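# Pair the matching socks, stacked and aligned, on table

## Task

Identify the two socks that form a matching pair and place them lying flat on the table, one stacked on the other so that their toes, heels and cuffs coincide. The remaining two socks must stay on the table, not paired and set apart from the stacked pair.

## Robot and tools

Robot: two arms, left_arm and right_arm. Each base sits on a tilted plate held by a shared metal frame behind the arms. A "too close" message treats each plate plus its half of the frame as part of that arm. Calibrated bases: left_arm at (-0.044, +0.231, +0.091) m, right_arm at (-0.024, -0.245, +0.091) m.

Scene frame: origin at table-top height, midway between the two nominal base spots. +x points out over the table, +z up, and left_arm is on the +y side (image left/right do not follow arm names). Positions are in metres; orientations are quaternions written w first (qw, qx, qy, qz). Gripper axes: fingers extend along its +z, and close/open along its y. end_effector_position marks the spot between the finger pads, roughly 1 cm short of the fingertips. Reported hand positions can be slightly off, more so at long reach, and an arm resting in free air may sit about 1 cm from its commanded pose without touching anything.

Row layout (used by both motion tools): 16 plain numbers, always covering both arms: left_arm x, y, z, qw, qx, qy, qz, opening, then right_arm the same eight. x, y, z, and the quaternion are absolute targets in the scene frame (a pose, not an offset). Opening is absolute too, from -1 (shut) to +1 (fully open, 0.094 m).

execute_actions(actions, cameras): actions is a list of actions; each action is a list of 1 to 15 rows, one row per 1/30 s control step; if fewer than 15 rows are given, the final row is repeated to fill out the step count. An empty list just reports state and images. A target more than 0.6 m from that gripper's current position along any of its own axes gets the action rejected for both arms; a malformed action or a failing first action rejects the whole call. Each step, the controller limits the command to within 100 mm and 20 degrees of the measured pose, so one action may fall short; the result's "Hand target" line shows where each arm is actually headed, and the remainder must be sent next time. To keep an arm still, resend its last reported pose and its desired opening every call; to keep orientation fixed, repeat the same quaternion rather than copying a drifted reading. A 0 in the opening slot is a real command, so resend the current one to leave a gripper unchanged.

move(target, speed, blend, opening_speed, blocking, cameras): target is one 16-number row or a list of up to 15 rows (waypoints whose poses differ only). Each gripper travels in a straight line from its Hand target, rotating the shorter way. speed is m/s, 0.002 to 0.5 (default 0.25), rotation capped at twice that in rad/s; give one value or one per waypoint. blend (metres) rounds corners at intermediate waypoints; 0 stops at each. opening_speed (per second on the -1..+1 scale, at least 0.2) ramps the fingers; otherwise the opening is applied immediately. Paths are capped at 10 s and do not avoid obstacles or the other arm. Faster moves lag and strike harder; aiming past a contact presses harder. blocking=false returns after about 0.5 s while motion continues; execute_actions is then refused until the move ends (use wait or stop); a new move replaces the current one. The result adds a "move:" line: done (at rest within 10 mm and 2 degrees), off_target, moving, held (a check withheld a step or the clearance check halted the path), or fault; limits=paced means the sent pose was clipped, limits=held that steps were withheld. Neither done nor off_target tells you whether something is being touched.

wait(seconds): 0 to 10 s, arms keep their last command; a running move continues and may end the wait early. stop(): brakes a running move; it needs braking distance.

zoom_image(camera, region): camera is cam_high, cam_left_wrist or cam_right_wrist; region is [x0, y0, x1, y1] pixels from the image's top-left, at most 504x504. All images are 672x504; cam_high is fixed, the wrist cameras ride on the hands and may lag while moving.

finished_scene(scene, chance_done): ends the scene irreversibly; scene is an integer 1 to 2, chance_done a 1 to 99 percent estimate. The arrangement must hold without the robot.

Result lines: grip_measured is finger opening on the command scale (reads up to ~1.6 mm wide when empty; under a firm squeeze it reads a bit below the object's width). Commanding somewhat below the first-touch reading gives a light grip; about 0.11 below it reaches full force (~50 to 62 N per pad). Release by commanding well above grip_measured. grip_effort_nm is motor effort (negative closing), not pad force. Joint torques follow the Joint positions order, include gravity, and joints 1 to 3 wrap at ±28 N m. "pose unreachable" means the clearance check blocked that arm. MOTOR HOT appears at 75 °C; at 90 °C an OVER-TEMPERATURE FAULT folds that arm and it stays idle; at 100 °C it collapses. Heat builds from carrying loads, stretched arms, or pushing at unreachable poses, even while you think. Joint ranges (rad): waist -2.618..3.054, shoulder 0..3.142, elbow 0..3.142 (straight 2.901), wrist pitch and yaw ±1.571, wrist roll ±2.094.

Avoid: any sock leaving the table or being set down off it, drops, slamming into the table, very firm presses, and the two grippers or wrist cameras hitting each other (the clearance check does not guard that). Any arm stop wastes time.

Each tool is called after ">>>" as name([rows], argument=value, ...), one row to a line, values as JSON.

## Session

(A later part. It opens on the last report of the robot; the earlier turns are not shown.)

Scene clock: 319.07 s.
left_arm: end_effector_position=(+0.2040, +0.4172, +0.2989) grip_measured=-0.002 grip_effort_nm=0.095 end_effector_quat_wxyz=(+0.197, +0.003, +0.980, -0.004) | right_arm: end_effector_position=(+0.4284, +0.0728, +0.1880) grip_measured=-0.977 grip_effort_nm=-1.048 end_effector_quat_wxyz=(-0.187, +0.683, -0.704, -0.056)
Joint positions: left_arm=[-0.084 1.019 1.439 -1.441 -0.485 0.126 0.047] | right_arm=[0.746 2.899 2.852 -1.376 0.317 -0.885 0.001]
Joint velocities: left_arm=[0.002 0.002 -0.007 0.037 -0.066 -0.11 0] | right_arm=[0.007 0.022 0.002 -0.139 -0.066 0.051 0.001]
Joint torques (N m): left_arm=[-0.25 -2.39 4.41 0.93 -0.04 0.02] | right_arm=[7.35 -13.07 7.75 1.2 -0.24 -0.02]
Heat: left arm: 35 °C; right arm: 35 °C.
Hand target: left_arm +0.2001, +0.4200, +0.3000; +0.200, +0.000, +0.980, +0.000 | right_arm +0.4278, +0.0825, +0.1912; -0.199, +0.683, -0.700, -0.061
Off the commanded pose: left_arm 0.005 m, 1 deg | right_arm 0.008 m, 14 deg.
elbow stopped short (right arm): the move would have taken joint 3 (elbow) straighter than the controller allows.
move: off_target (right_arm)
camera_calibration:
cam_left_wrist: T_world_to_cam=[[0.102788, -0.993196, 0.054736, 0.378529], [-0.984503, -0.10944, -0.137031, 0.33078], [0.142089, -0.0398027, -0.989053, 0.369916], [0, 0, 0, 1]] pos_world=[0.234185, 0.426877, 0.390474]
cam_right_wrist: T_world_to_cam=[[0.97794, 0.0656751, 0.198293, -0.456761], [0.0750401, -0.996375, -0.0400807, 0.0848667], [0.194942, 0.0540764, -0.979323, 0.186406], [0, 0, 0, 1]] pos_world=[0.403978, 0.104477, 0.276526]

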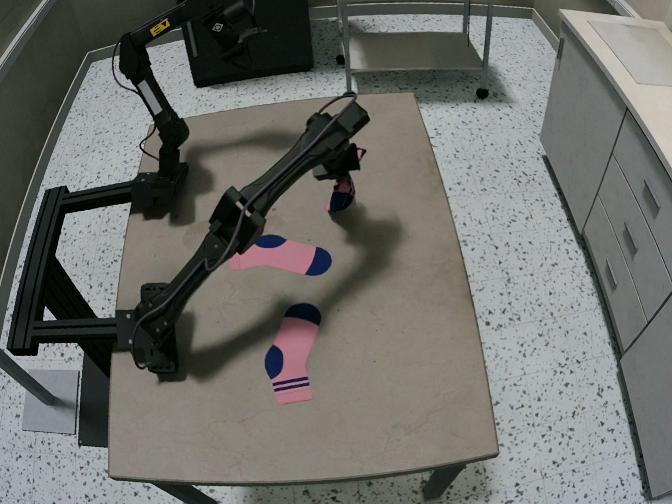

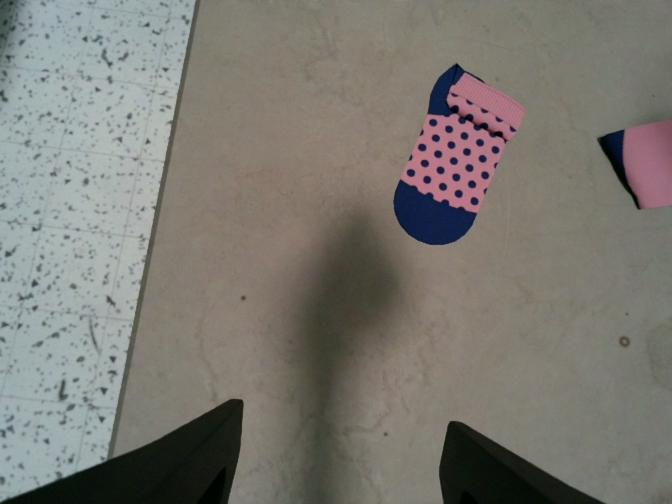

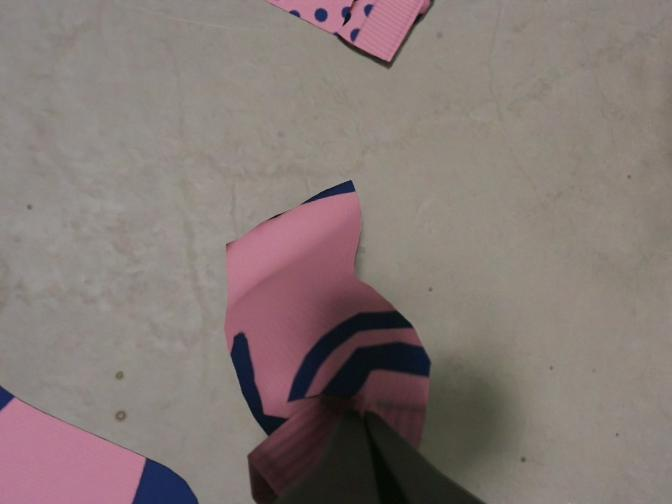

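>>> move([
  [0.2,0.42,0.3,0.2,0,0.98,0,0,0.43,0.08,0.27,0.07,-0.7,0.7,0.07,-1],
  [0.2,0.42,0.3,0.2,0,0.98,0,0,0.43,0.02,0.21,0.07,-0.7,0.7,0.07,-1],
], blend=0.01, speed=0.12)

Scene clock: 324.07 s.
left_arm: end_effector_position=(+0.2040, +0.4172, +0.2989) grip_measured=-0.002 grip_effort_nm=0.100 end_effector_quat_wxyz=(+0.197, +0.003, +0.980, -0.004) | right_arm: end_effector_position=(+0.4294, +0.0212, +0.1964) grip_measured=-0.977 grip_effort_nm=-1.048 end_effector_quat_wxyz=(-0.145, +0.691, -0.706, -0.056)
Joint positions: left_arm=[-0.084 1.019 1.439 -1.441 -0.485 0.126 0.047] | right_arm=[0.693 2.832 2.852 -1.515 0.321 -0.917 0.001]
Joint velocities: left_arm=[-0.007 0.012 -0.002 -0.022 -0.051 0.007 0] | right_arm=[-0.007 -0.017 -0.002 -0.007 -0.066 -0.081 0]
Joint torques (N m): left_arm=[-0.28 -2.54 4.34 0.88 -0.08 0.03] | right_arm=[7.35 -14.95 7.49 0.68 -0.11 -0.07]
Heat: left arm: 35 °C; right arm: 38 °C.
Hand target: left_arm +0.2001, +0.4200, +0.3000; +0.200, +0.000, +0.980, +0.000 | right_arm +0.4292, +0.0194, +0.2091; -0.155, +0.693, -0.702, -0.055
Off the commanded pose: left_arm 0.005 m, 1 deg | right_arm 0.014 m, 9 deg.
elbow stopped short (right arm): the move would have taken joint 3 (elbow) straighter than the controller allows.
move: off_target (right_arm)
camera_calibration:
cam_left_wrist: T_world_to_cam=[[0.102788, -0.993196, 0.054736, 0.378529], [-0.984503, -0.10944, -0.137031, 0.33078], [0.142089, -0.0398027, -0.989053, 0.369916], [0, 0, 0, 1]] pos_world=[0.234185, 0.426877, 0.390474]
cam_right_wrist: T_world_to_cam=[[0.986882, 0.0888647, 0.134786, -0.447866], [0.0875767, -0.996038, 0.015467, 0.0174281], [0.135626, -0.00345999, -0.990754, 0.226124], [0, 0, 0, 1]] pos_world=[0.409797, 0.0579409, 0.284129]

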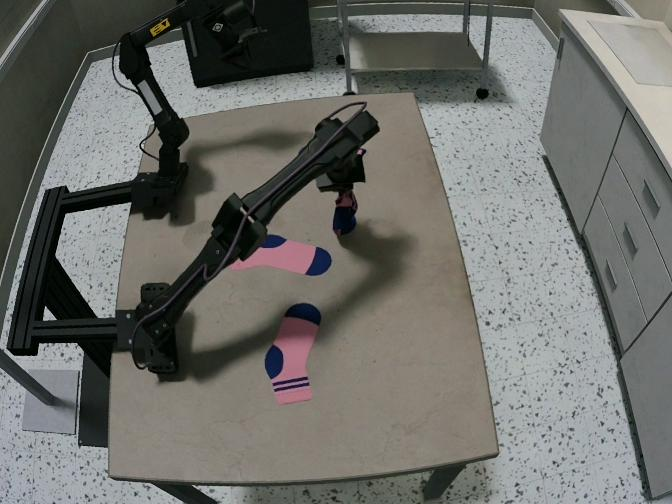

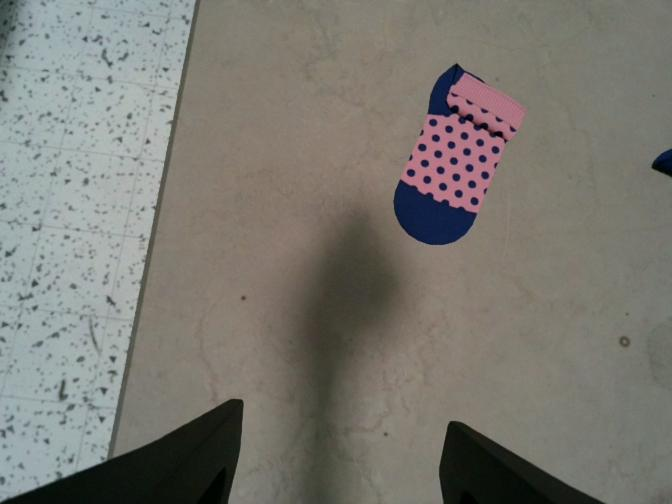

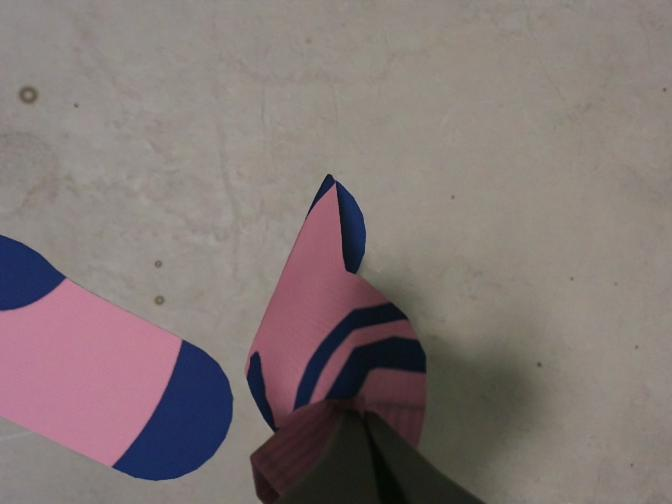

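>>> move([
  [0.2,0.42,0.3,0.2,0,0.98,0,0,0.42,-0.02,0.3,0.07,-0.7,0.7,0.07,-1],
  [0.2,0.42,0.3,0.2,0,0.98,0,0,0.42,0.04,0.3,0.07,-0.7,0.7,0.07,-1],
  [0.2,0.42,0.3,0.2,0,0.98,0,0,0.42,0.02,0.25,0.07,-0.7,0.7,0.07,-1],
], blend=0.01, speed=0.2)

Scene clock: 328.67 s.
left_arm: end_effector_position=(+0.2040, +0.4172, +0.2989) grip_measured=-0.002 grip_effort_nm=0.110 end_effector_quat_wxyz=(+0.197, +0.003, +0.980, -0.004) | right_arm: end_effector_position=(+0.4266, +0.0128, +0.2522) grip_measured=-0.977 grip_effort_nm=-1.053 end_effector_quat_wxyz=(-0.188, +0.679, -0.708, -0.049)
Joint positions: left_arm=[-0.084 1.019 1.439 -1.441 -0.485 0.126 0.047] | right_arm=[0.734 2.736 2.864 -1.54 0.33 -0.891 0.001]
Joint velocities: left_arm=[0.012 -0.012 0.012 -0.007 -0.022 -0.051 -0.001] | right_arm=[-0.012 -0.017 -0.012 0.007 0.051 -0.037 0]
Joint torques (N m): left_arm=[-0.29 -2.51 4.36 0.87 -0.02 0.04] | right_arm=[7.36 -11.79 6.45 0.87 -0.16 0]
Heat: left arm: 35 °C; right arm: 39 °C.
Hand target: left_arm +0.2001, +0.4200, +0.3000; +0.200, +0.000, +0.980, +0.000 | right_arm +0.4191, +0.0194, +0.2498; -0.182, +0.688, -0.701, -0.054
Off the commanded pose: left_arm 0.005 m, 1 deg | right_arm 0.010 m, 14 deg.
elbow stopped short (right arm): the move would have taken joint 3 (elbow) straighter than the controller allows.
move: off_target (right_arm); limits=paced
camera_calibration:
cam_left_wrist: T_world_to_cam=[[0.102788, -0.993196, 0.054736, 0.378529], [-0.984503, -0.10944, -0.137031, 0.33078], [0.142089, -0.0398027, -0.989053, 0.369916], [0, 0, 0, 1]] pos_world=[0.234185, 0.426877, 0.390474]
cam_right_wrist: T_world_to_cam=[[0.976777, 0.0536723, 0.207428, -0.465496], [0.0618743, -0.99753, -0.0332534, 0.0317648], [0.20513, 0.0453156, -0.977685, 0.248245], [0, 0, 0, 1]] pos_world=[0.401798, 0.0454212, 0.340318]

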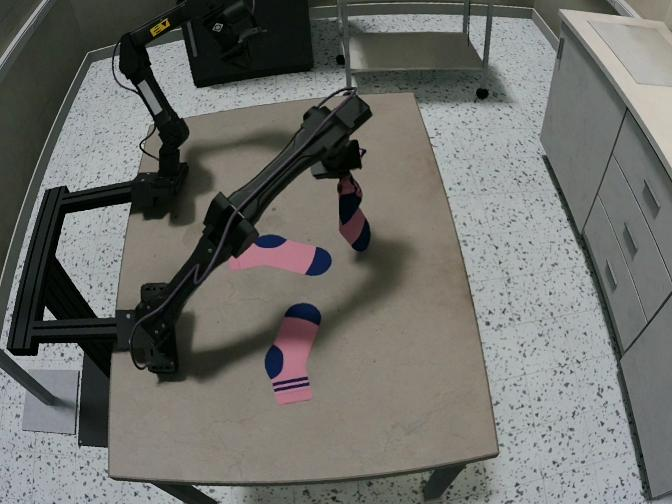

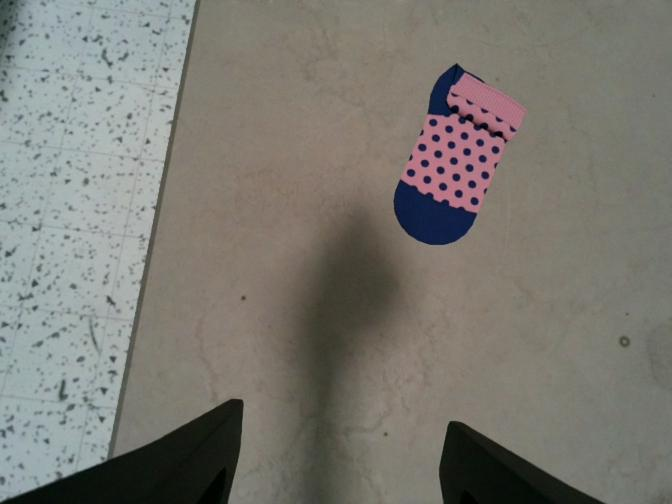

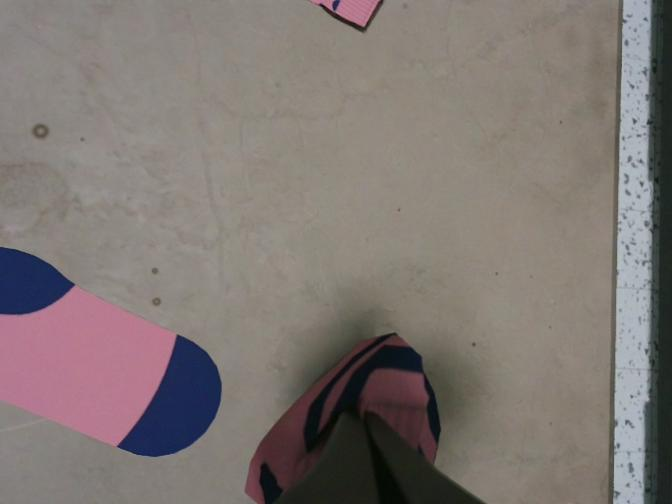

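>>> move([
  [0.2,0.42,0.3,0.2,0,0.98,0,0,0.42,0.06,0.28,0.07,-0.7,0.7,0.07,-1],
  [0.2,0.42,0.3,0.2,0,0.98,0,0,0.425,-0.03,0.2,0.07,-0.7,0.7,0.07,-1],
  [0.2,0.42,0.3,0.2,0,0.98,0,0,0.43,-0.08,0.17,0.07,-0.7,0.7,0.07,-1],
], blend=0.02, speed=0.15, cameras=["cam_high","cam_right_wrist"])

Scene clock: 335.10 s.
left_arm: end_effector_position=(+0.2040, +0.4172, +0.2989) grip_measured=-0.002 grip_effort_nm=0.110 end_effector_quat_wxyz=(+0.197, +0.003, +0.980, -0.004) | right_arm: end_effector_position=(+0.4299, -0.0804, +0.1540) grip_measured=-0.977 grip_effort_nm=-1.048 end_effector_quat_wxyz=(-0.049, +0.704, -0.705, -0.070)
Joint positions: left_arm=[-0.084 1.019 1.439 -1.441 -0.485 0.126 0.047] | right_arm=[0.516 2.614 2.463 -1.49 0.331 -1.043 0.001]
Joint velocities: left_arm=[0.002 0.017 0.002 -0.051 -0.051 0.051 -0.001] | right_arm=[-0.017 0.017 0.007 0.007 -0.022 0.051 0.001]
Joint torques (N m): left_arm=[-0.35 -2.41 4.33 0.89 -0.05 0.03] | right_arm=[7.66 -16.83 4.03 0.68 -0.14 -0.04]
Heat: left arm: 34 °C; right arm: 39 °C.
Hand target: left_arm +0.2001, +0.4200, +0.3000; +0.200, +0.000, +0.980, +0.000 | right_arm +0.4311, -0.0799, +0.1690; -0.068, +0.705, -0.703, -0.067
Off the commanded pose: left_arm 0.005 m, 1 deg | right_arm 0.016 m, 2 deg.
elbow stopped short (right arm): the move would have taken joint 3 (elbow) straighter than the controller allows.
move: off_target (right_arm)
camera_calibration:
cam_right_wrist: T_world_to_cam=[[0.991337, 0.128191, -0.0286138, -0.407211], [0.130639, -0.984888, 0.113705, -0.115841], [-0.0136054, -0.116458, -0.993102, 0.239154], [0, 0, 0, 1]] pos_world=[0.422071, -0.0340382, 0.239024]
Images, in order (width x height): cam_high 672x504, cam_right_wrist 672x504.

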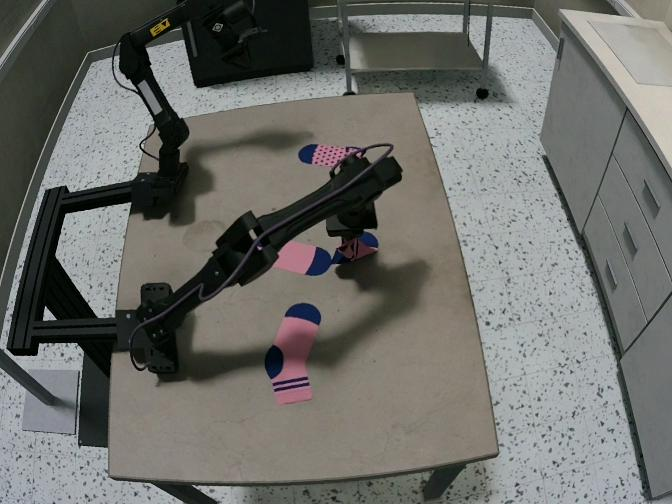

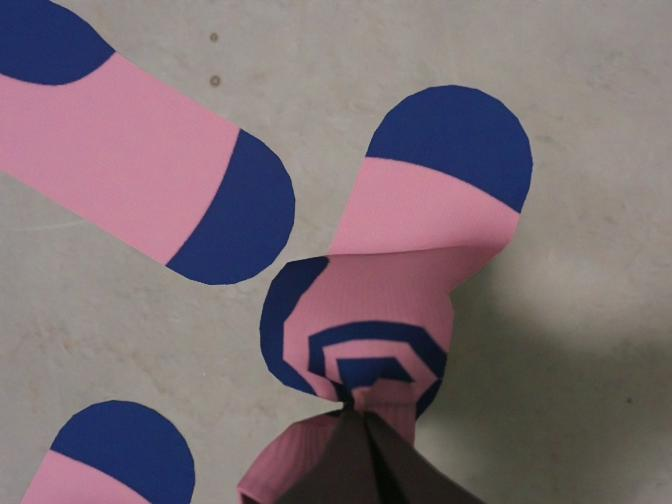

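>>> move([
  [0.2,0.42,0.3,0.2,0,0.98,0,0,0.43,-0.15,0.09,0.07,-0.7,0.7,0.07,-1],
  [0.2,0.42,0.3,0.2,0,0.98,0,0,0.43,-0.2,0.03,0.07,-0.7,0.7,0.07,-1],
  [0.2,0.42,0.3,0.2,0,0.98,0,0,0.43,-0.235,0.0,0.07,-0.7,0.7,0.07,-1],
], blend=0.02, speed=0.1, cameras=["cam_high","cam_right_wrist"])

>>> move(target=[0.2,0.42,0.3,0.2,0,0.98,0,0,0.43,-0.235,0.0,0.07,-0.7,0.7,0.07,0], opening_speed=0.8, cameras=[])

>>> move([
  [0.2,0.42,0.3,0.2,0,0.98,0,0,0.43,-0.24,0.12,0.07,-0.7,0.7,0.07,0],
  [0.2,0.42,0.3,0.2,0,0.98,0,0,0.36,-0.26,0.33,0.07,-0.7,0.7,0.07,0],
], blend=0.03)

Scene clock: 343.20 s.
left_arm: end_effector_position=(+0.2040, +0.4173, +0.2989) grip_measured=-0.002 grip_effort_nm=0.105 end_effector_quat_wxyz=(+0.197, +0.002, +0.980, -0.004) | right_arm: end_effector_position=(+0.4333, -0.2197, +0.0191) grip_measured=-0.977 grip_effort_nm=-1.053 end_effector_quat_wxyz=(-0.085, +0.709, -0.694, -0.090)
Joint positions: left_arm=[-0.084 1.019 1.439 -1.441 -0.485 0.126 0.047] | right_arm=[0.099 2.32 1.731 -0.878 0.252 -1.519 0.001]
Joint velocities: left_arm=[0.002 0.007 0.012 -0.037 0.007 -0.066 -0.001] | right_arm=[-0.012 0.002 -0.017 0.022 0.007 -0.051 0.001]
Joint torques (N m): left_arm=[-0.16 -2.39 4.4 0.9 -0.02 0.03] | right_arm=[3.41 -11.77 2.66 0.95 0.44 -0.09]
Heat: left arm: 34 °C; right arm: 42 °C.
Hand target: left_arm +0.2001, +0.4200, +0.3000; +0.200, +0.000, +0.980, +0.000 | right_arm +0.4308, -0.2368, +0.0004; -0.064, +0.704, -0.704, -0.071
Off the commanded pose: left_arm 0.005 m, 1 deg | right_arm 0.025 m, 3 deg.
move: off_target (right_arm)
camera_calibration:
cam_right_wrist: T_world_to_cam=[[0.988704, 0.149706, 0.0072479, -0.39144], [0.14932, -0.988031, 0.0387083, -0.245591], [0.012956, -0.0371888, -0.999224, 0.095056], [0, 0, 0, 1]] pos_world=[0.422459, -0.180516, 0.107326]
Images, in order (width x height): cam_high 672x504, cam_right_wrist 672x504.

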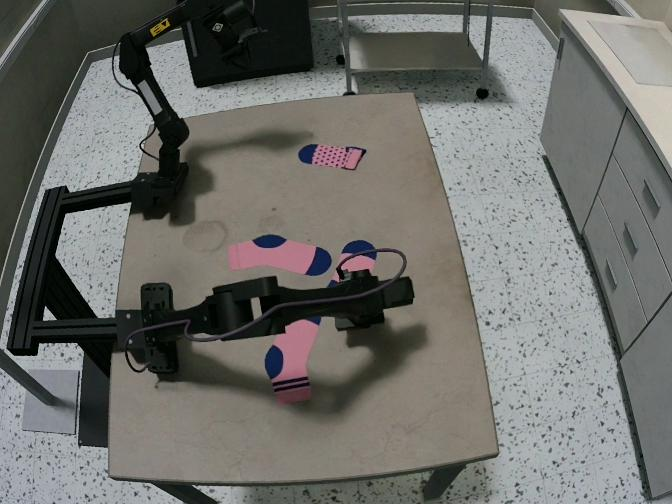

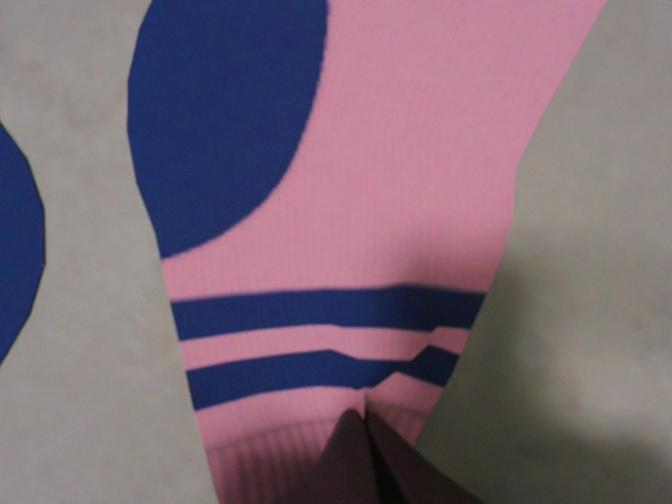

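Scene clock: 344.67 s.
left_arm: end_effector_position=(+0.2040, +0.4173, +0.2989) grip_measured=-0.002 grip_effort_nm=0.105 end_effector_quat_wxyz=(+0.197, +0.002, +0.980, -0.004) | right_arm: end_effector_position=(+0.4515, -0.2208, +0.0199) grip_measured=-0.003 grip_effort_nm=0.120 end_effector_quat_wxyz=(-0.115, +0.697, -0.705, -0.063)
Joint positions: left_arm=[-0.084 1.019 1.439 -1.441 -0.485 0.126 0.047] | right_arm=[0.095 2.309 1.713 -0.786 0.253 -1.521 0.047]
Joint velocities: left_arm=[-0.002 0.012 0.002 -0.051 -0.022 -0.007 0.001] | right_arm=[-0.007 0.007 -0.007 -0.095 0.022 -0.066 0]
Joint torques (N m): left_arm=[-0.47 -2.54 4.25 0.89 -0.03 0] | right_arm=[3.84 -11.77 2.65 0.24 0.33 -0.11]
Heat: left arm: 34 °C; right arm: 41 °C.
Hand target: left_arm +0.2001, +0.4200, +0.3000; +0.200, +0.000, +0.980, +0.000 | right_arm +0.4302, -0.2345, +0.0010; -0.071, +0.704, -0.703, -0.071
Off the commanded pose: left_arm 0.005 m, 1 deg | right_arm 0.033 m, 5 deg.
move: off_target (right_arm)
No camera images: "cameras" was empty.

Scene clock: 346.70 s.
left_arm: end_effector_position=(+0.2040, +0.4173, +0.2989) grip_measured=-0.002 grip_effort_nm=0.105 end_effector_quat_wxyz=(+0.197, +0.002, +0.980, -0.004) | right_arm: end_effector_position=(+0.3616, -0.2632, +0.3321) grip_measured=-0.002 grip_effort_nm=0.095 end_effector_quat_wxyz=(-0.193, +0.680, -0.707, -0.012)
Joint positions: left_arm=[-0.084 1.019 1.439 -1.441 -0.485 0.126 0.047] | right_arm=[0.459 1.782 2.041 -1.548 0.337 -1.204 0.047]
Joint velocities: left_arm=[-0.022 -0.012 -0.002 0.007 0.051 -0.022 -0.002] | right_arm=[-0.012 -0.022 -0.017 0.007 0.007 -0.037 0]
Joint torques (N m): left_arm=[-0.39 -2.48 4.29 0.91 -0.05 0.05] | right_arm=[4.72 -5.96 5.11 0.81 -0.13 0.1]
Heat: left arm: 34 °C; right arm: 41 °C.
Hand target: left_arm +0.2001, +0.4200, +0.3000; +0.200, +0.000, +0.980, +0.000 | right_arm +0.3574, -0.2599, +0.3305; -0.184, +0.686, -0.704, -0.017
Off the commanded pose: left_arm 0.005 m, 1 deg | right_arm 0.004 m, 16 deg.
joint sent to its limit (right arm) — joint 4 (wrist pitch), lower limit. The joint targets are off in orientation, not in position.
move: off_target (right_arm)
camera_calibration:
cam_left_wrist: T_world_to_cam=[[0.102935, -0.9932, 0.0543841, 0.378674], [-0.984493, -0.109535, -0.137023, 0.330816], [0.142048, -0.0394363, -0.989074, 0.369777], [0, 0, 0, 1]] pos_world=[0.234181, 0.426917, 0.390473]
cam_right_wrist: T_world_to_cam=[[0.964054, 0.05364, 0.260236, -0.41669], [0.0510647, -0.998557, 0.0166521, -0.249855], [0.260754, -0.00276458, -0.965401, 0.315341], [0, 0, 0, 1]] pos_world=[0.332244, -0.226271, 0.417029]

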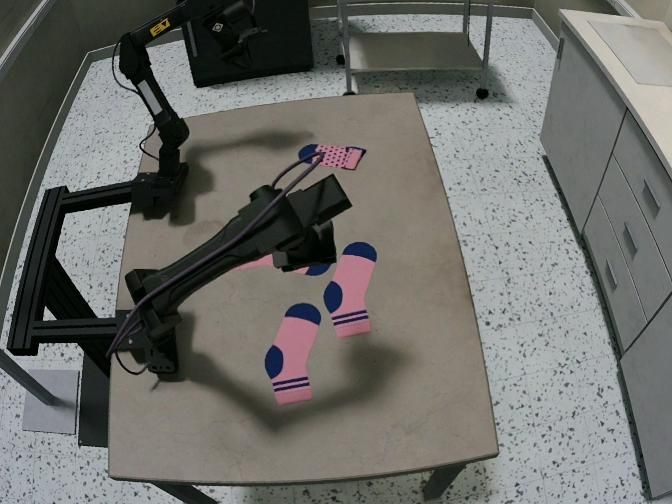

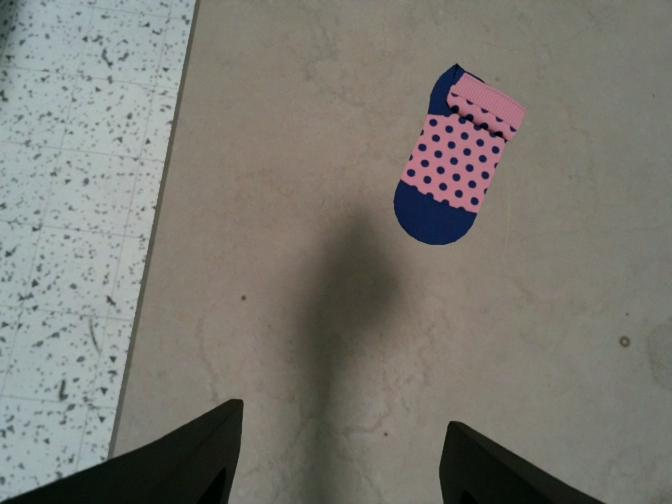

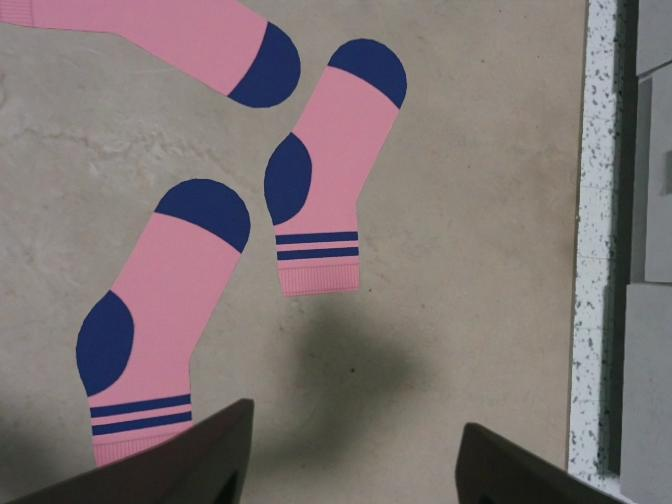

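>>> move([
  [0.235,0.1,0.25,0.1,0,0.995,0,-0.15,0.22,-0.45,0.28,0.2,0,0.98,0,0],
  [0.235,0.0,0.12,0.1,0,0.995,0,-0.15,0.22,-0.45,0.28,0.2,0,0.98,0,0],
  [0.235,0.0,0.045,0.1,0,0.995,0,-0.15,0.22,-0.45,0.28,0.2,0,0.98,0,0],
], blend=0.03, cameras=["cam_high","cam_left_wrist"])

Scene clock: 372.63 s.
left_arm: end_effector_position=(+0.2229, +0.0085, +0.0451) grip_measured=-0.148 grip_effort_nm=-0.139 end_effector_quat_wxyz=(+0.090, -0.003, +0.996, +0.009) | right_arm: end_effector_position=(+0.2191, -0.4542, +0.2815) grip_measured=-0.002 grip_effort_nm=0.090 end_effector_quat_wxyz=(+0.192, -0.007, +0.981, -0.008)
Joint positions: left_arm=[-0.846 2.342 1.205 -0.623 -0.574 -0.9 0.04] | right_arm=[-0.091 0.999 1.381 -1.342 0.399 -0.328 0.047]
Joint velocities: left_arm=[0.017 0.012 -0.002 -0.037 0.051 -0.081 0] | right_arm=[-0.002 -0.007 -0.002 -0.007 0.007 -0.037 -0.001]
Joint torques (N m): left_arm=[-3.66 -7.06 4.42 0.65 -0.23 -0.02] | right_arm=[0.38 -4.07 4.22 1.27 -0.18 0.1]
Heat: left arm: 34 °C; right arm: 35 °C.
Hand target: left_arm +0.2251, +0.0070, +0.0439; +0.099, -0.002, +0.995, +0.010 | right_arm +0.2183, -0.4522, +0.2805; +0.198, -0.001, +0.980, -0.003
Off the commanded pose: left_arm 0.015 m, 2 deg | right_arm 0.005 m, 2 deg.
move: off_target (left_arm)
camera_calibration:
cam_left_wrist: T_world_to_cam=[[0.124005, -0.992262, 0.00618383, -0.0179535], [-0.989623, -0.123214, 0.0739184, 0.261671], [-0.0725845, -0.0152859, -0.997245, 0.147929], [0, 0, 0, 1]] pos_world=[0.27192, 0.0166882, 0.12829]
Images, in order (width x height): cam_high 672x504, cam_left_wrist 672x504.

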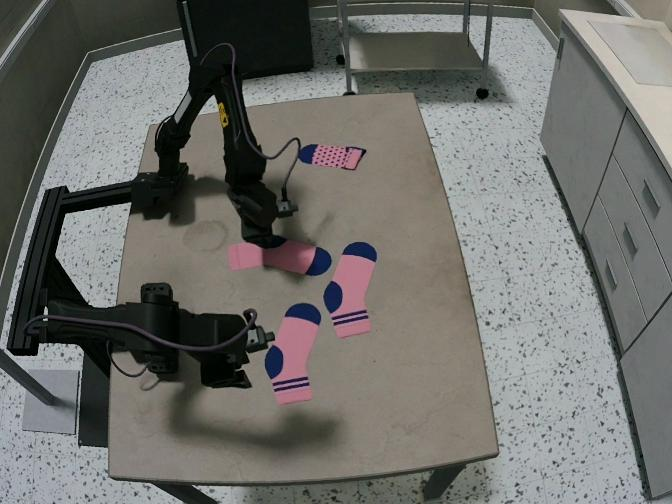

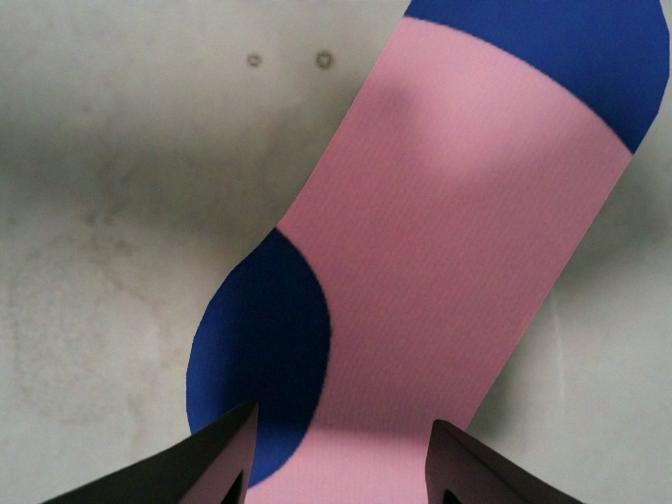

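>>> move(target=[0.235,0.0,-0.006,0.1,0,0.995,0,-0.15,0.22,-0.45,0.28,0.2,0,0.98,0,0], speed=0.04, cameras=[])

>>> move(target=[0.235,0.0,-0.006,0.1,0,0.995,0,-1,0.22,-0.45,0.28,0.2,0,0.98,0,0], opening_speed=0.6, cameras=["cam_left_wrist"])

>>> move([
  [0.23,0.02,0.15,0.1,0,0.995,0,-1,0.22,-0.45,0.28,0.2,0,0.98,0,0],
  [0.21,0.15,0.24,0.1,0,0.995,0,-1,0.22,-0.45,0.28,0.2,0,0.98,0,0],
], blend=0.03)

Scene clock: 378.87 s.
left_arm: end_effector_position=(+0.2367, -0.0010, +0.0090) grip_measured=-0.148 grip_effort_nm=-0.134 end_effector_quat_wxyz=(+0.104, +0.002, +0.995, -0.006) | right_arm: end_effector_position=(+0.2204, -0.4539, +0.2820) grip_measured=-0.002 grip_effort_nm=0.095 end_effector_quat_wxyz=(+0.195, -0.003, +0.981, -0.006)
Joint positions: left_arm=[-0.789 2.427 1.183 -0.43 -0.583 -0.8 0.04] | right_arm=[-0.091 0.999 1.381 -1.336 0.395 -0.322 0.047]
Joint velocities: left_arm=[0.002 -0.002 -0.007 0.066 0.007 -0.037 0.001] | right_arm=[-0.007 0.002 -0.017 -0.081 0.022 -0.051 0]
Joint torques (N m): left_arm=[-2.66 -5.35 3.51 0.95 -0.17 0.08] | right_arm=[0.83 -3.96 3.92 1.28 -0.2 0.09]
Heat: left arm: 34 °C; right arm: 35 °C.
Hand target: left_arm +0.2338, +0.0005, -0.0053; +0.099, +0.000, +0.995, -0.001 | right_arm +0.2200, -0.4501, +0.2800; +0.200, +0.000, +0.980, +0.000
Off the commanded pose: left_arm 0.015 m, 1 deg | right_arm 0.004 m, 1 deg.
move: off_target (left_arm)
No camera images: "cameras" was empty.

Scene clock: 380.50 s.
left_arm: end_effector_position=(+0.2419, -0.0025, +0.0093) grip_measured=-0.988 grip_effort_nm=-0.672 end_effector_quat_wxyz=(+0.112, -0.005, +0.994, -0.010) | right_arm: end_effector_position=(+0.2205, -0.4539, +0.2821) grip_measured=-0.002 grip_effort_nm=0.090 end_effector_quat_wxyz=(+0.195, -0.003, +0.981, -0.006)
Joint positions: left_arm=[-0.785 2.427 1.183 -0.407 -0.591 -0.799 0.001] | right_arm=[-0.091 0.999 1.381 -1.335 0.395 -0.321 0.047]
Joint velocities: left_arm=[-0.012 -0.002 0.002 -0.051 -0.007 0.007 0] | right_arm=[0.002 -0.027 -0.012 0.051 -0.022 -0.022 -0.001]
Joint torques (N m): left_arm=[-2.91 -5.46 3.66 0.65 -0.04 0.01] | right_arm=[0.83 -3.97 3.9 1.29 -0.19 0.09]
Heat: left arm: 34 °C; right arm: 34 °C.
Hand target: left_arm +0.2345, +0.0005, -0.0052; +0.100, +0.000, +0.995, +0.000 | right_arm +0.2200, -0.4501, +0.2800; +0.200, +0.000, +0.980, +0.000
Off the commanded pose: left_arm 0.017 m, 2 deg | right_arm 0.004 m, 1 deg.
move: off_target (left_arm)
camera_calibration:
cam_left_wrist: T_world_to_cam=[[0.124346, -0.990977, 0.050024, -0.0315601], [-0.991842, -0.122712, 0.0345194, 0.282604], [-0.0280694, -0.0539083, -0.998151, 0.102568], [0, 0, 0, 1]] pos_world=[0.287102, 0.00893294, 0.094202]
Images, in order (width x height): cam_left_wrist 672x504.

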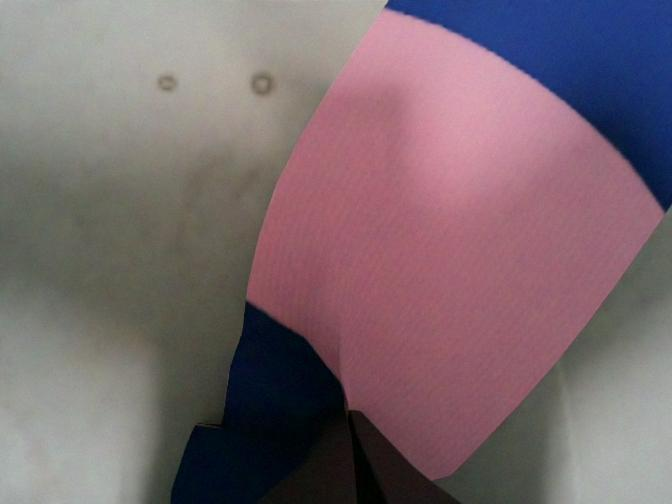

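Scene clock: 382.57 s.
left_arm: end_effector_position=(+0.2123, +0.1432, +0.2346) grip_measured=-0.988 grip_effort_nm=-0.652 end_effector_quat_wxyz=(+0.096, -0.001, +0.995, +0.003) | right_arm: end_effector_position=(+0.2207, -0.4539, +0.2821) grip_measured=-0.002 grip_effort_nm=0.090 end_effector_quat_wxyz=(+0.195, -0.003, +0.981, -0.006)
Joint positions: left_arm=[-0.891 1.719 1.311 -1.361 -0.567 -0.939 0.001] | right_arm=[-0.091 0.999 1.381 -1.335 0.395 -0.321 0.047]
Joint velocities: left_arm=[-0.012 -0.007 -0.017 -0.022 -0.022 -0.095 -0.001] | right_arm=[0.002 -0.002 -0.007 -0.022 -0.022 0.022 0]
Joint torques (N m): left_arm=[-2.37 -4.25 6.95 0.32 -0.14 0.05] | right_arm=[0.84 -3.96 3.9 1.28 -0.19 0.1]
Heat: left arm: 35 °C; right arm: 34 °C.
Hand target: left_arm +0.2141, +0.1467, +0.2406; +0.101, -0.001, +0.995, +0.001 | right_arm +0.2201, -0.4500, +0.2800; +0.200, +0.000, +0.980, +0.000
Off the commanded pose: left_arm 0.009 m, 1 deg | right_arm 0.005 m, 1 deg.
move: done
camera_calibration:
cam_left_wrist: T_world_to_cam=[[0.118553, -0.992758, 0.0193992, 0.113964], [-0.991087, -0.117113, 0.0634862, 0.255601], [-0.0607545, -0.0267527, -0.997794, 0.33749], [0, 0, 0, 1]] pos_world=[0.260316, 0.152101, 0.318307]
cam_right_wrist: T_world_to_cam=[[0.127554, -0.990977, 0.0411647, -0.485341], [-0.986087, -0.131167, -0.102114, 0.223882], [0.106592, -0.0275669, -0.993921, 0.334138], [0, 0, 0, 1]] pos_world=[0.247058, -0.442385, 0.374947]

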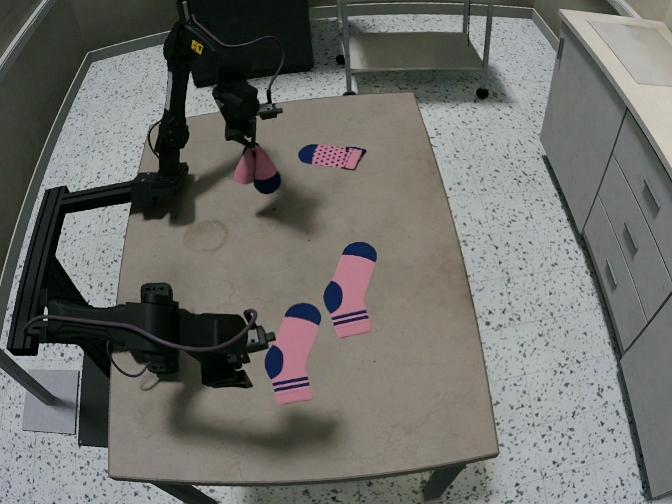

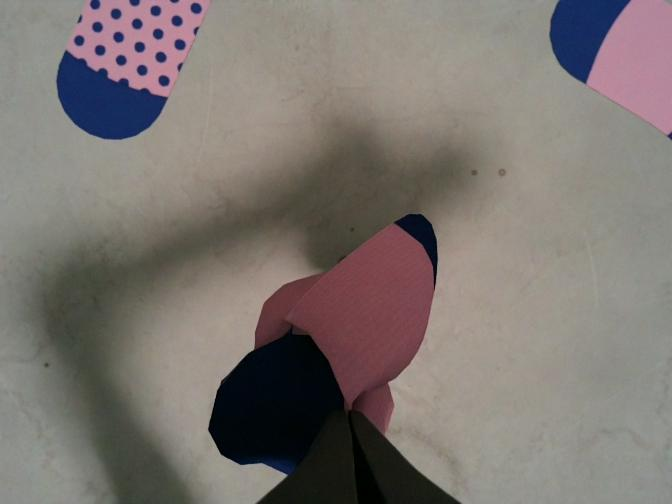

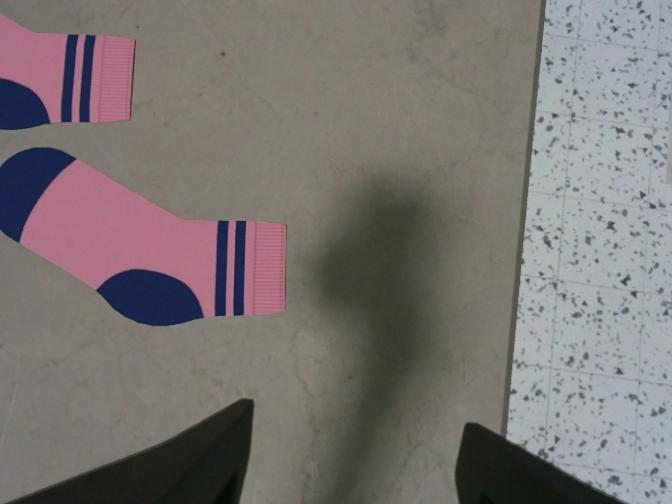

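>>> move([
  [0.19,0.3,0.24,0.1,0,0.995,0,-1,0.35,-0.35,0.2,0.1,0,0.995,0,-0.15],
  [0.19,0.34,0.1,0.1,0,0.995,0,-1,0.427,-0.215,0.12,0.047,-0.737,0.676,0.052,-0.15],
  [0.19,0.36,0.04,0.1,0,0.995,0,-1,0.427,-0.215,0.04,0.047,-0.737,0.676,0.052,-0.15],
], blend=0.03)

Scene clock: 391.27 s.
left_arm: end_effector_position=(+0.1884, +0.3563, +0.0432) grip_measured=-0.988 grip_effort_nm=-0.652 end_effector_quat_wxyz=(+0.098, -0.001, +0.995, -0.012) | right_arm: end_effector_position=(+0.4345, -0.2220, +0.0438) grip_measured=-0.148 grip_effort_nm=-0.129 end_effector_quat_wxyz=(-0.046, +0.730, -0.680, -0.042)
Joint positions: left_arm=[0.306 1.162 0.518 -0.447 -0.329 0.399 0.001] | right_arm=[0.168 2.309 1.778 -0.963 0.383 -1.494 0.04]
Joint velocities: left_arm=[0.012 -0.002 0.007 -0.022 0.007 -0.022 0] | right_arm=[-0.002 -0.002 0.012 -0.037 -0.022 0.051 0]
Joint torques (N m): left_arm=[-0.9 -2.63 4 0.84 0.13 0] | right_arm=[6.65 -11.26 4.37 0.54 -0.21 -0.1]
Heat: left arm: 34 °C; right arm: 34 °C.
Hand target: left_arm +0.1906, +0.3551, +0.0412; +0.102, -0.001, +0.995, -0.015 | right_arm +0.4313, -0.2124, +0.0387; -0.048, +0.737, -0.672, -0.049
Off the commanded pose: left_arm 0.005 m, 1 deg | right_arm 0.011 m, 1 deg.
move: off_target (right_arm)
camera_calibration:
cam_left_wrist: T_world_to_cam=[[0.116357, -0.991997, 0.0490241, 0.330892], [-0.991534, -0.113155, 0.0636919, 0.267702], [-0.0576348, -0.0560201, -0.996765, 0.160517], [0, 0, 0, 1]] pos_world=[0.236186, 0.367528, 0.126725]
cam_right_wrist: T_world_to_cam=[[0.980408, 0.196922, 0.00464235, -0.37825], [0.193522, -0.967339, 0.16372, -0.269032], [0.0367309, -0.159614, -0.986496, 0.0816139], [0, 0, 0, 1]] pos_world=[0.419905, -0.172733, 0.126314]

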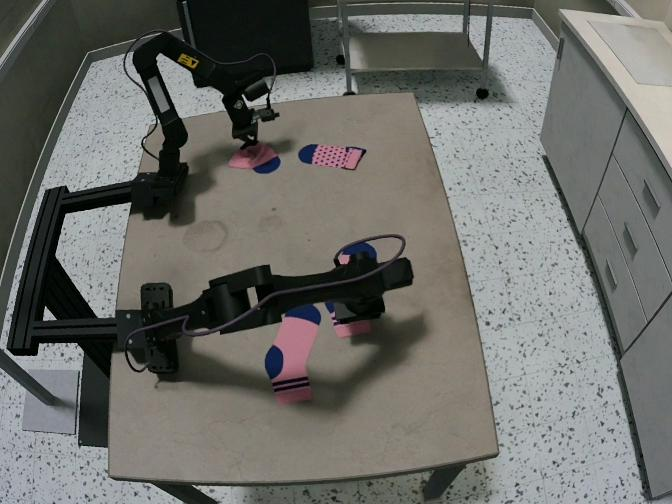

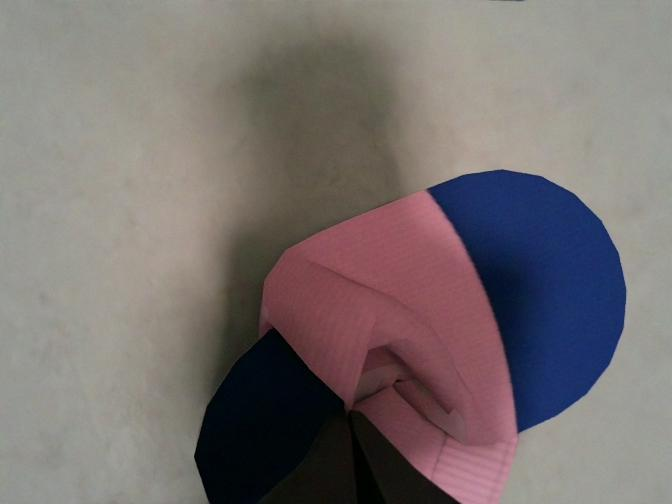

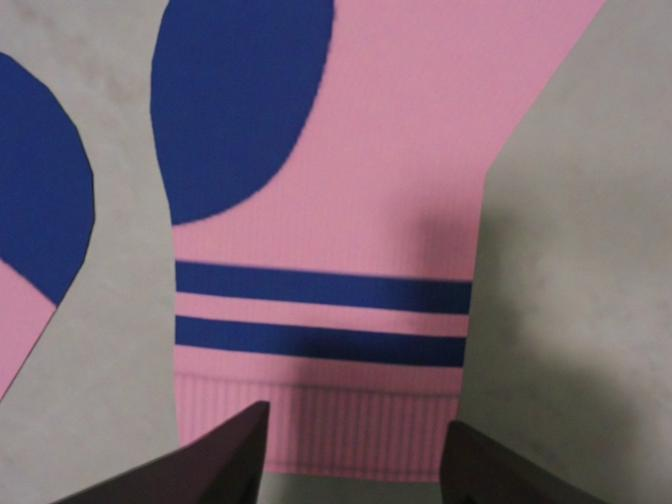

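>>> move(target=[0.19,0.36,0.012,0.1,0,0.995,0,-1,0.415,-0.217,-0.011,0.047,-0.737,0.676,0.052,-0.15], speed=0.03, cameras=[])

>>> move(target=[0.19,0.36,0.012,0.1,0,0.995,0,-0.1,0.415,-0.217,-0.011,0.047,-0.737,0.676,0.052,-1], opening_speed=0.6, cameras=["cam_left_wrist","cam_right_wrist"])

>>> move([
  [0.19,0.36,0.12,0.1,0,0.995,0,-0.1,0.41,-0.18,0.15,0.07,-0.7,0.7,0.07,-1],
  [0.2,0.42,0.3,0.2,0,0.98,0,-0.1,0.33,-0.05,0.29,0.07,-0.7,0.7,0.07,-1],
  [0.2,0.42,0.3,0.2,0,0.98,0,-0.1,0.28,0.14,0.27,0.07,-0.7,0.7,0.07,-1],
], blend=0.03, speed=0.2)

Scene clock: 398.87 s.
left_arm: end_effector_position=(+0.1877, +0.3607, +0.0146) grip_measured=-0.988 grip_effort_nm=-0.652 end_effector_quat_wxyz=(+0.096, +0.000, +0.995, +0.002) | right_arm: end_effector_position=(+0.4270, -0.2212, +0.0180) grip_measured=-0.148 grip_effort_nm=-0.125 end_effector_quat_wxyz=(-0.056, +0.735, -0.675, -0.033)
Joint positions: left_arm=[0.366 1.261 0.459 -0.262 -0.328 0.463 0.001] | right_arm=[0.144 2.294 1.647 -0.811 0.381 -1.546 0.04]
Joint velocities: left_arm=[-0.017 0.017 -0.007 -0.051 -0.022 0.007 -0.001] | right_arm=[-0.022 -0.012 0.002 0.007 -0.007 0.007 0.001]
Joint torques (N m): left_arm=[-0.84 -2.82 3.32 0.87 0.12 0.01] | right_arm=[3.71 -8.88 2.03 1.05 -0.26 -0.13]
Heat: left arm: 34 °C; right arm: 35 °C.
Hand target: left_arm +0.1894, +0.3596, +0.0125; +0.100, +0.000, +0.995, +0.000 | right_arm +0.4142, -0.2175, -0.0098; -0.046, +0.735, -0.674, -0.052
Off the commanded pose: left_arm 0.004 m, 1 deg | right_arm 0.032 m, 2 deg.
move: off_target (right_arm)
No camera images: "cameras" was empty.

Scene clock: 400.60 s.
left_arm: end_effector_position=(+0.1882, +0.3609, +0.0147) grip_measured=-0.102 grip_effort_nm=0.115 end_effector_quat_wxyz=(+0.097, +0.000, +0.995, +0.003) | right_arm: end_effector_position=(+0.4320, -0.2168, +0.0185) grip_measured=-0.976 grip_effort_nm=-1.033 end_effector_quat_wxyz=(-0.072, +0.732, -0.677, -0.033)
Joint positions: left_arm=[0.366 1.261 0.459 -0.26 -0.327 0.464 0.042] | right_arm=[0.144 2.292 1.642 -0.782 0.36 -1.55 0.001]
Joint velocities: left_arm=[0.017 -0.007 -0.002 -0.037 -0.051 0.037 -0.001] | right_arm=[0.007 0.017 -0.002 0.037 -0.095 -0.007 -0.001]
Joint torques (N m): left_arm=[-0.64 -2.74 3.63 0.88 0.11 0.06] | right_arm=[3.77 -8.87 2.19 0.78 -0.07 -0.07]
Heat: left arm: 34 °C; right arm: 35 °C.
Hand target: left_arm +0.1899, +0.3599, +0.0122; +0.100, +0.000, +0.995, +0.000 | right_arm +0.4140, -0.2171, -0.0097; -0.046, +0.735, -0.674, -0.052
Off the commanded pose: left_arm 0.003 m, 0 deg | right_arm 0.034 m, 4 deg.
move: off_target (right_arm)
camera_calibration:
cam_left_wrist: T_world_to_cam=[[0.117065, -0.992924, 0.0199467, 0.337508], [-0.991395, -0.115653, 0.0613199, 0.270788], [-0.0585791, -0.0269535, -0.997919, 0.122028], [0, 0, 0, 1]] pos_world=[0.236095, 0.369726, 0.0984373]
cam_right_wrist: T_world_to_cam=[[0.977915, 0.201141, 0.0567799, -0.375666], [0.191049, -0.970452, 0.147385, -0.258707], [0.0847475, -0.133283, -0.987448, 0.0425019], [0, 0, 0, 1]] pos_world=[0.413193, -0.169836, 0.101428]
Images, in order (width x height): cam_left_wrist 672x504, cam_right_wrist 672x504.

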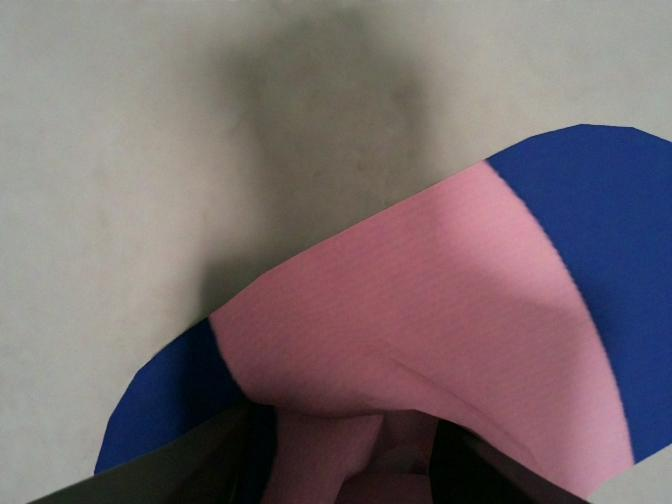

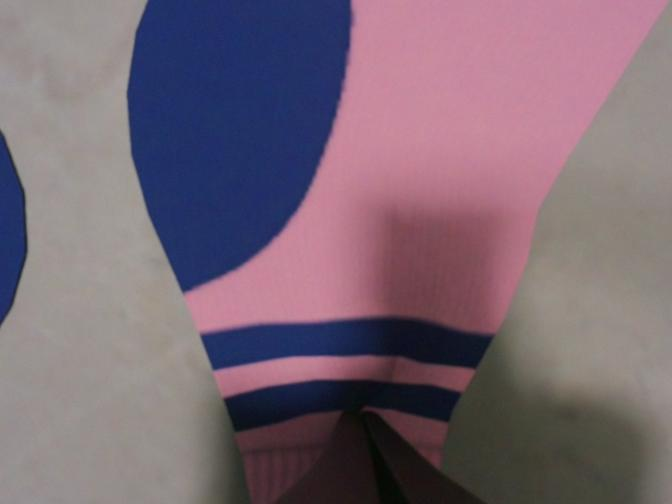

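Scene clock: 404.07 s.
left_arm: end_effector_position=(+0.2053, +0.4202, +0.2933) grip_measured=-0.102 grip_effort_nm=0.105 end_effector_quat_wxyz=(+0.193, +0.003, +0.981, +0.003) | right_arm: end_effector_position=(+0.2816, +0.1373, +0.2714) grip_measured=-0.978 grip_effort_nm=-1.048 end_effector_quat_wxyz=(-0.167, +0.690, -0.699, -0.089)
Joint positions: left_arm=[-0.058 1.018 1.419 -1.417 -0.487 0.151 0.042] | right_arm=[1.063 2.832 2.832 -1.557 0.272 -0.546 0.001]
Joint velocities: left_arm=[-0.002 -0.007 0.007 0.022 0.066 -0.022 0] | right_arm=[-0.007 -0.027 0.017 -0.022 -0.007 -0.051 -0.001]
Joint torques (N m): left_arm=[-1.47 -1.01 7.09 0.77 -0.03 -0.08] | right_arm=[5.76 -12.12 7.42 0.98 -0.18 0.07]
Heat: left arm: 34 °C; right arm: 36 °C.
Hand target: left_arm +0.2062, +0.4216, +0.2989; +0.198, +0.003, +0.980, +0.004 | right_arm +0.2763, +0.1421, +0.2708; -0.166, +0.690, -0.698, -0.095
Off the commanded pose: left_arm 0.009 m, 1 deg | right_arm 0.003 m, 11 deg.
joint sent to its limit (right arm) — joint 4 (wrist pitch), lower limit. The joint targets are off in position and orientation.
move: off_target (right_arm)
camera_calibration:
cam_left_wrist: T_world_to_cam=[[0.104976, -0.993686, 0.0395966, 0.385848], [-0.985378, -0.109306, -0.130696, 0.329922], [0.134199, -0.0252977, -0.990631, 0.360247], [0, 0, 0, 1]] pos_world=[0.236249, 0.428588, 0.384714]
cam_right_wrist: T_world_to_cam=[[0.987047, 0.092934, 0.130771, -0.322013], [0.102009, -0.992691, -0.0644872, 0.162025], [0.123822, 0.0769918, -0.989313, 0.312807], [0, 0, 0, 1]] pos_world=[0.262582, 0.166683, 0.362022]

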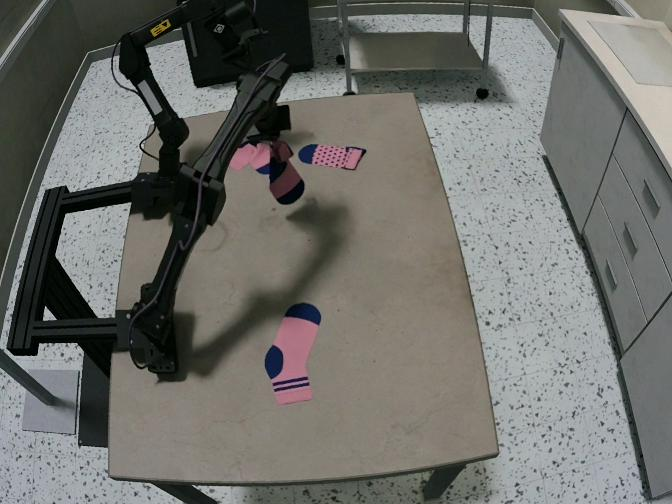

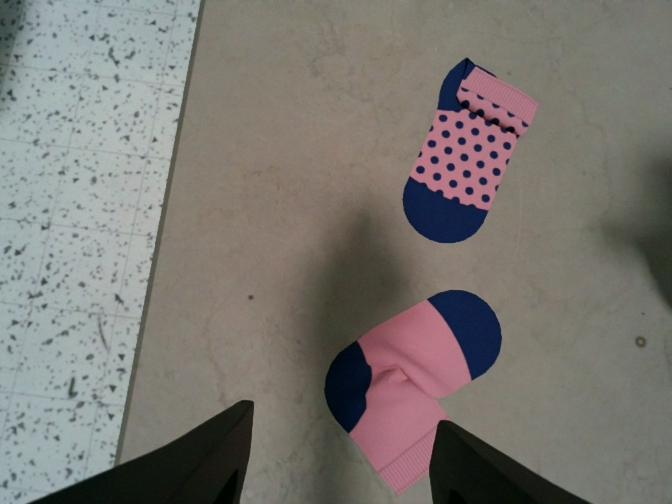

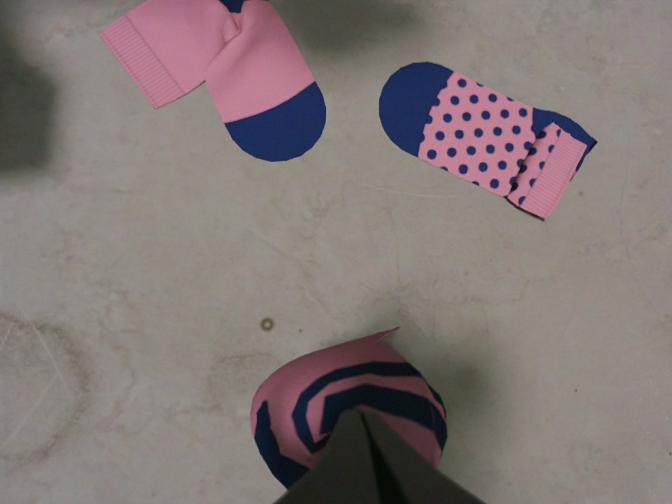

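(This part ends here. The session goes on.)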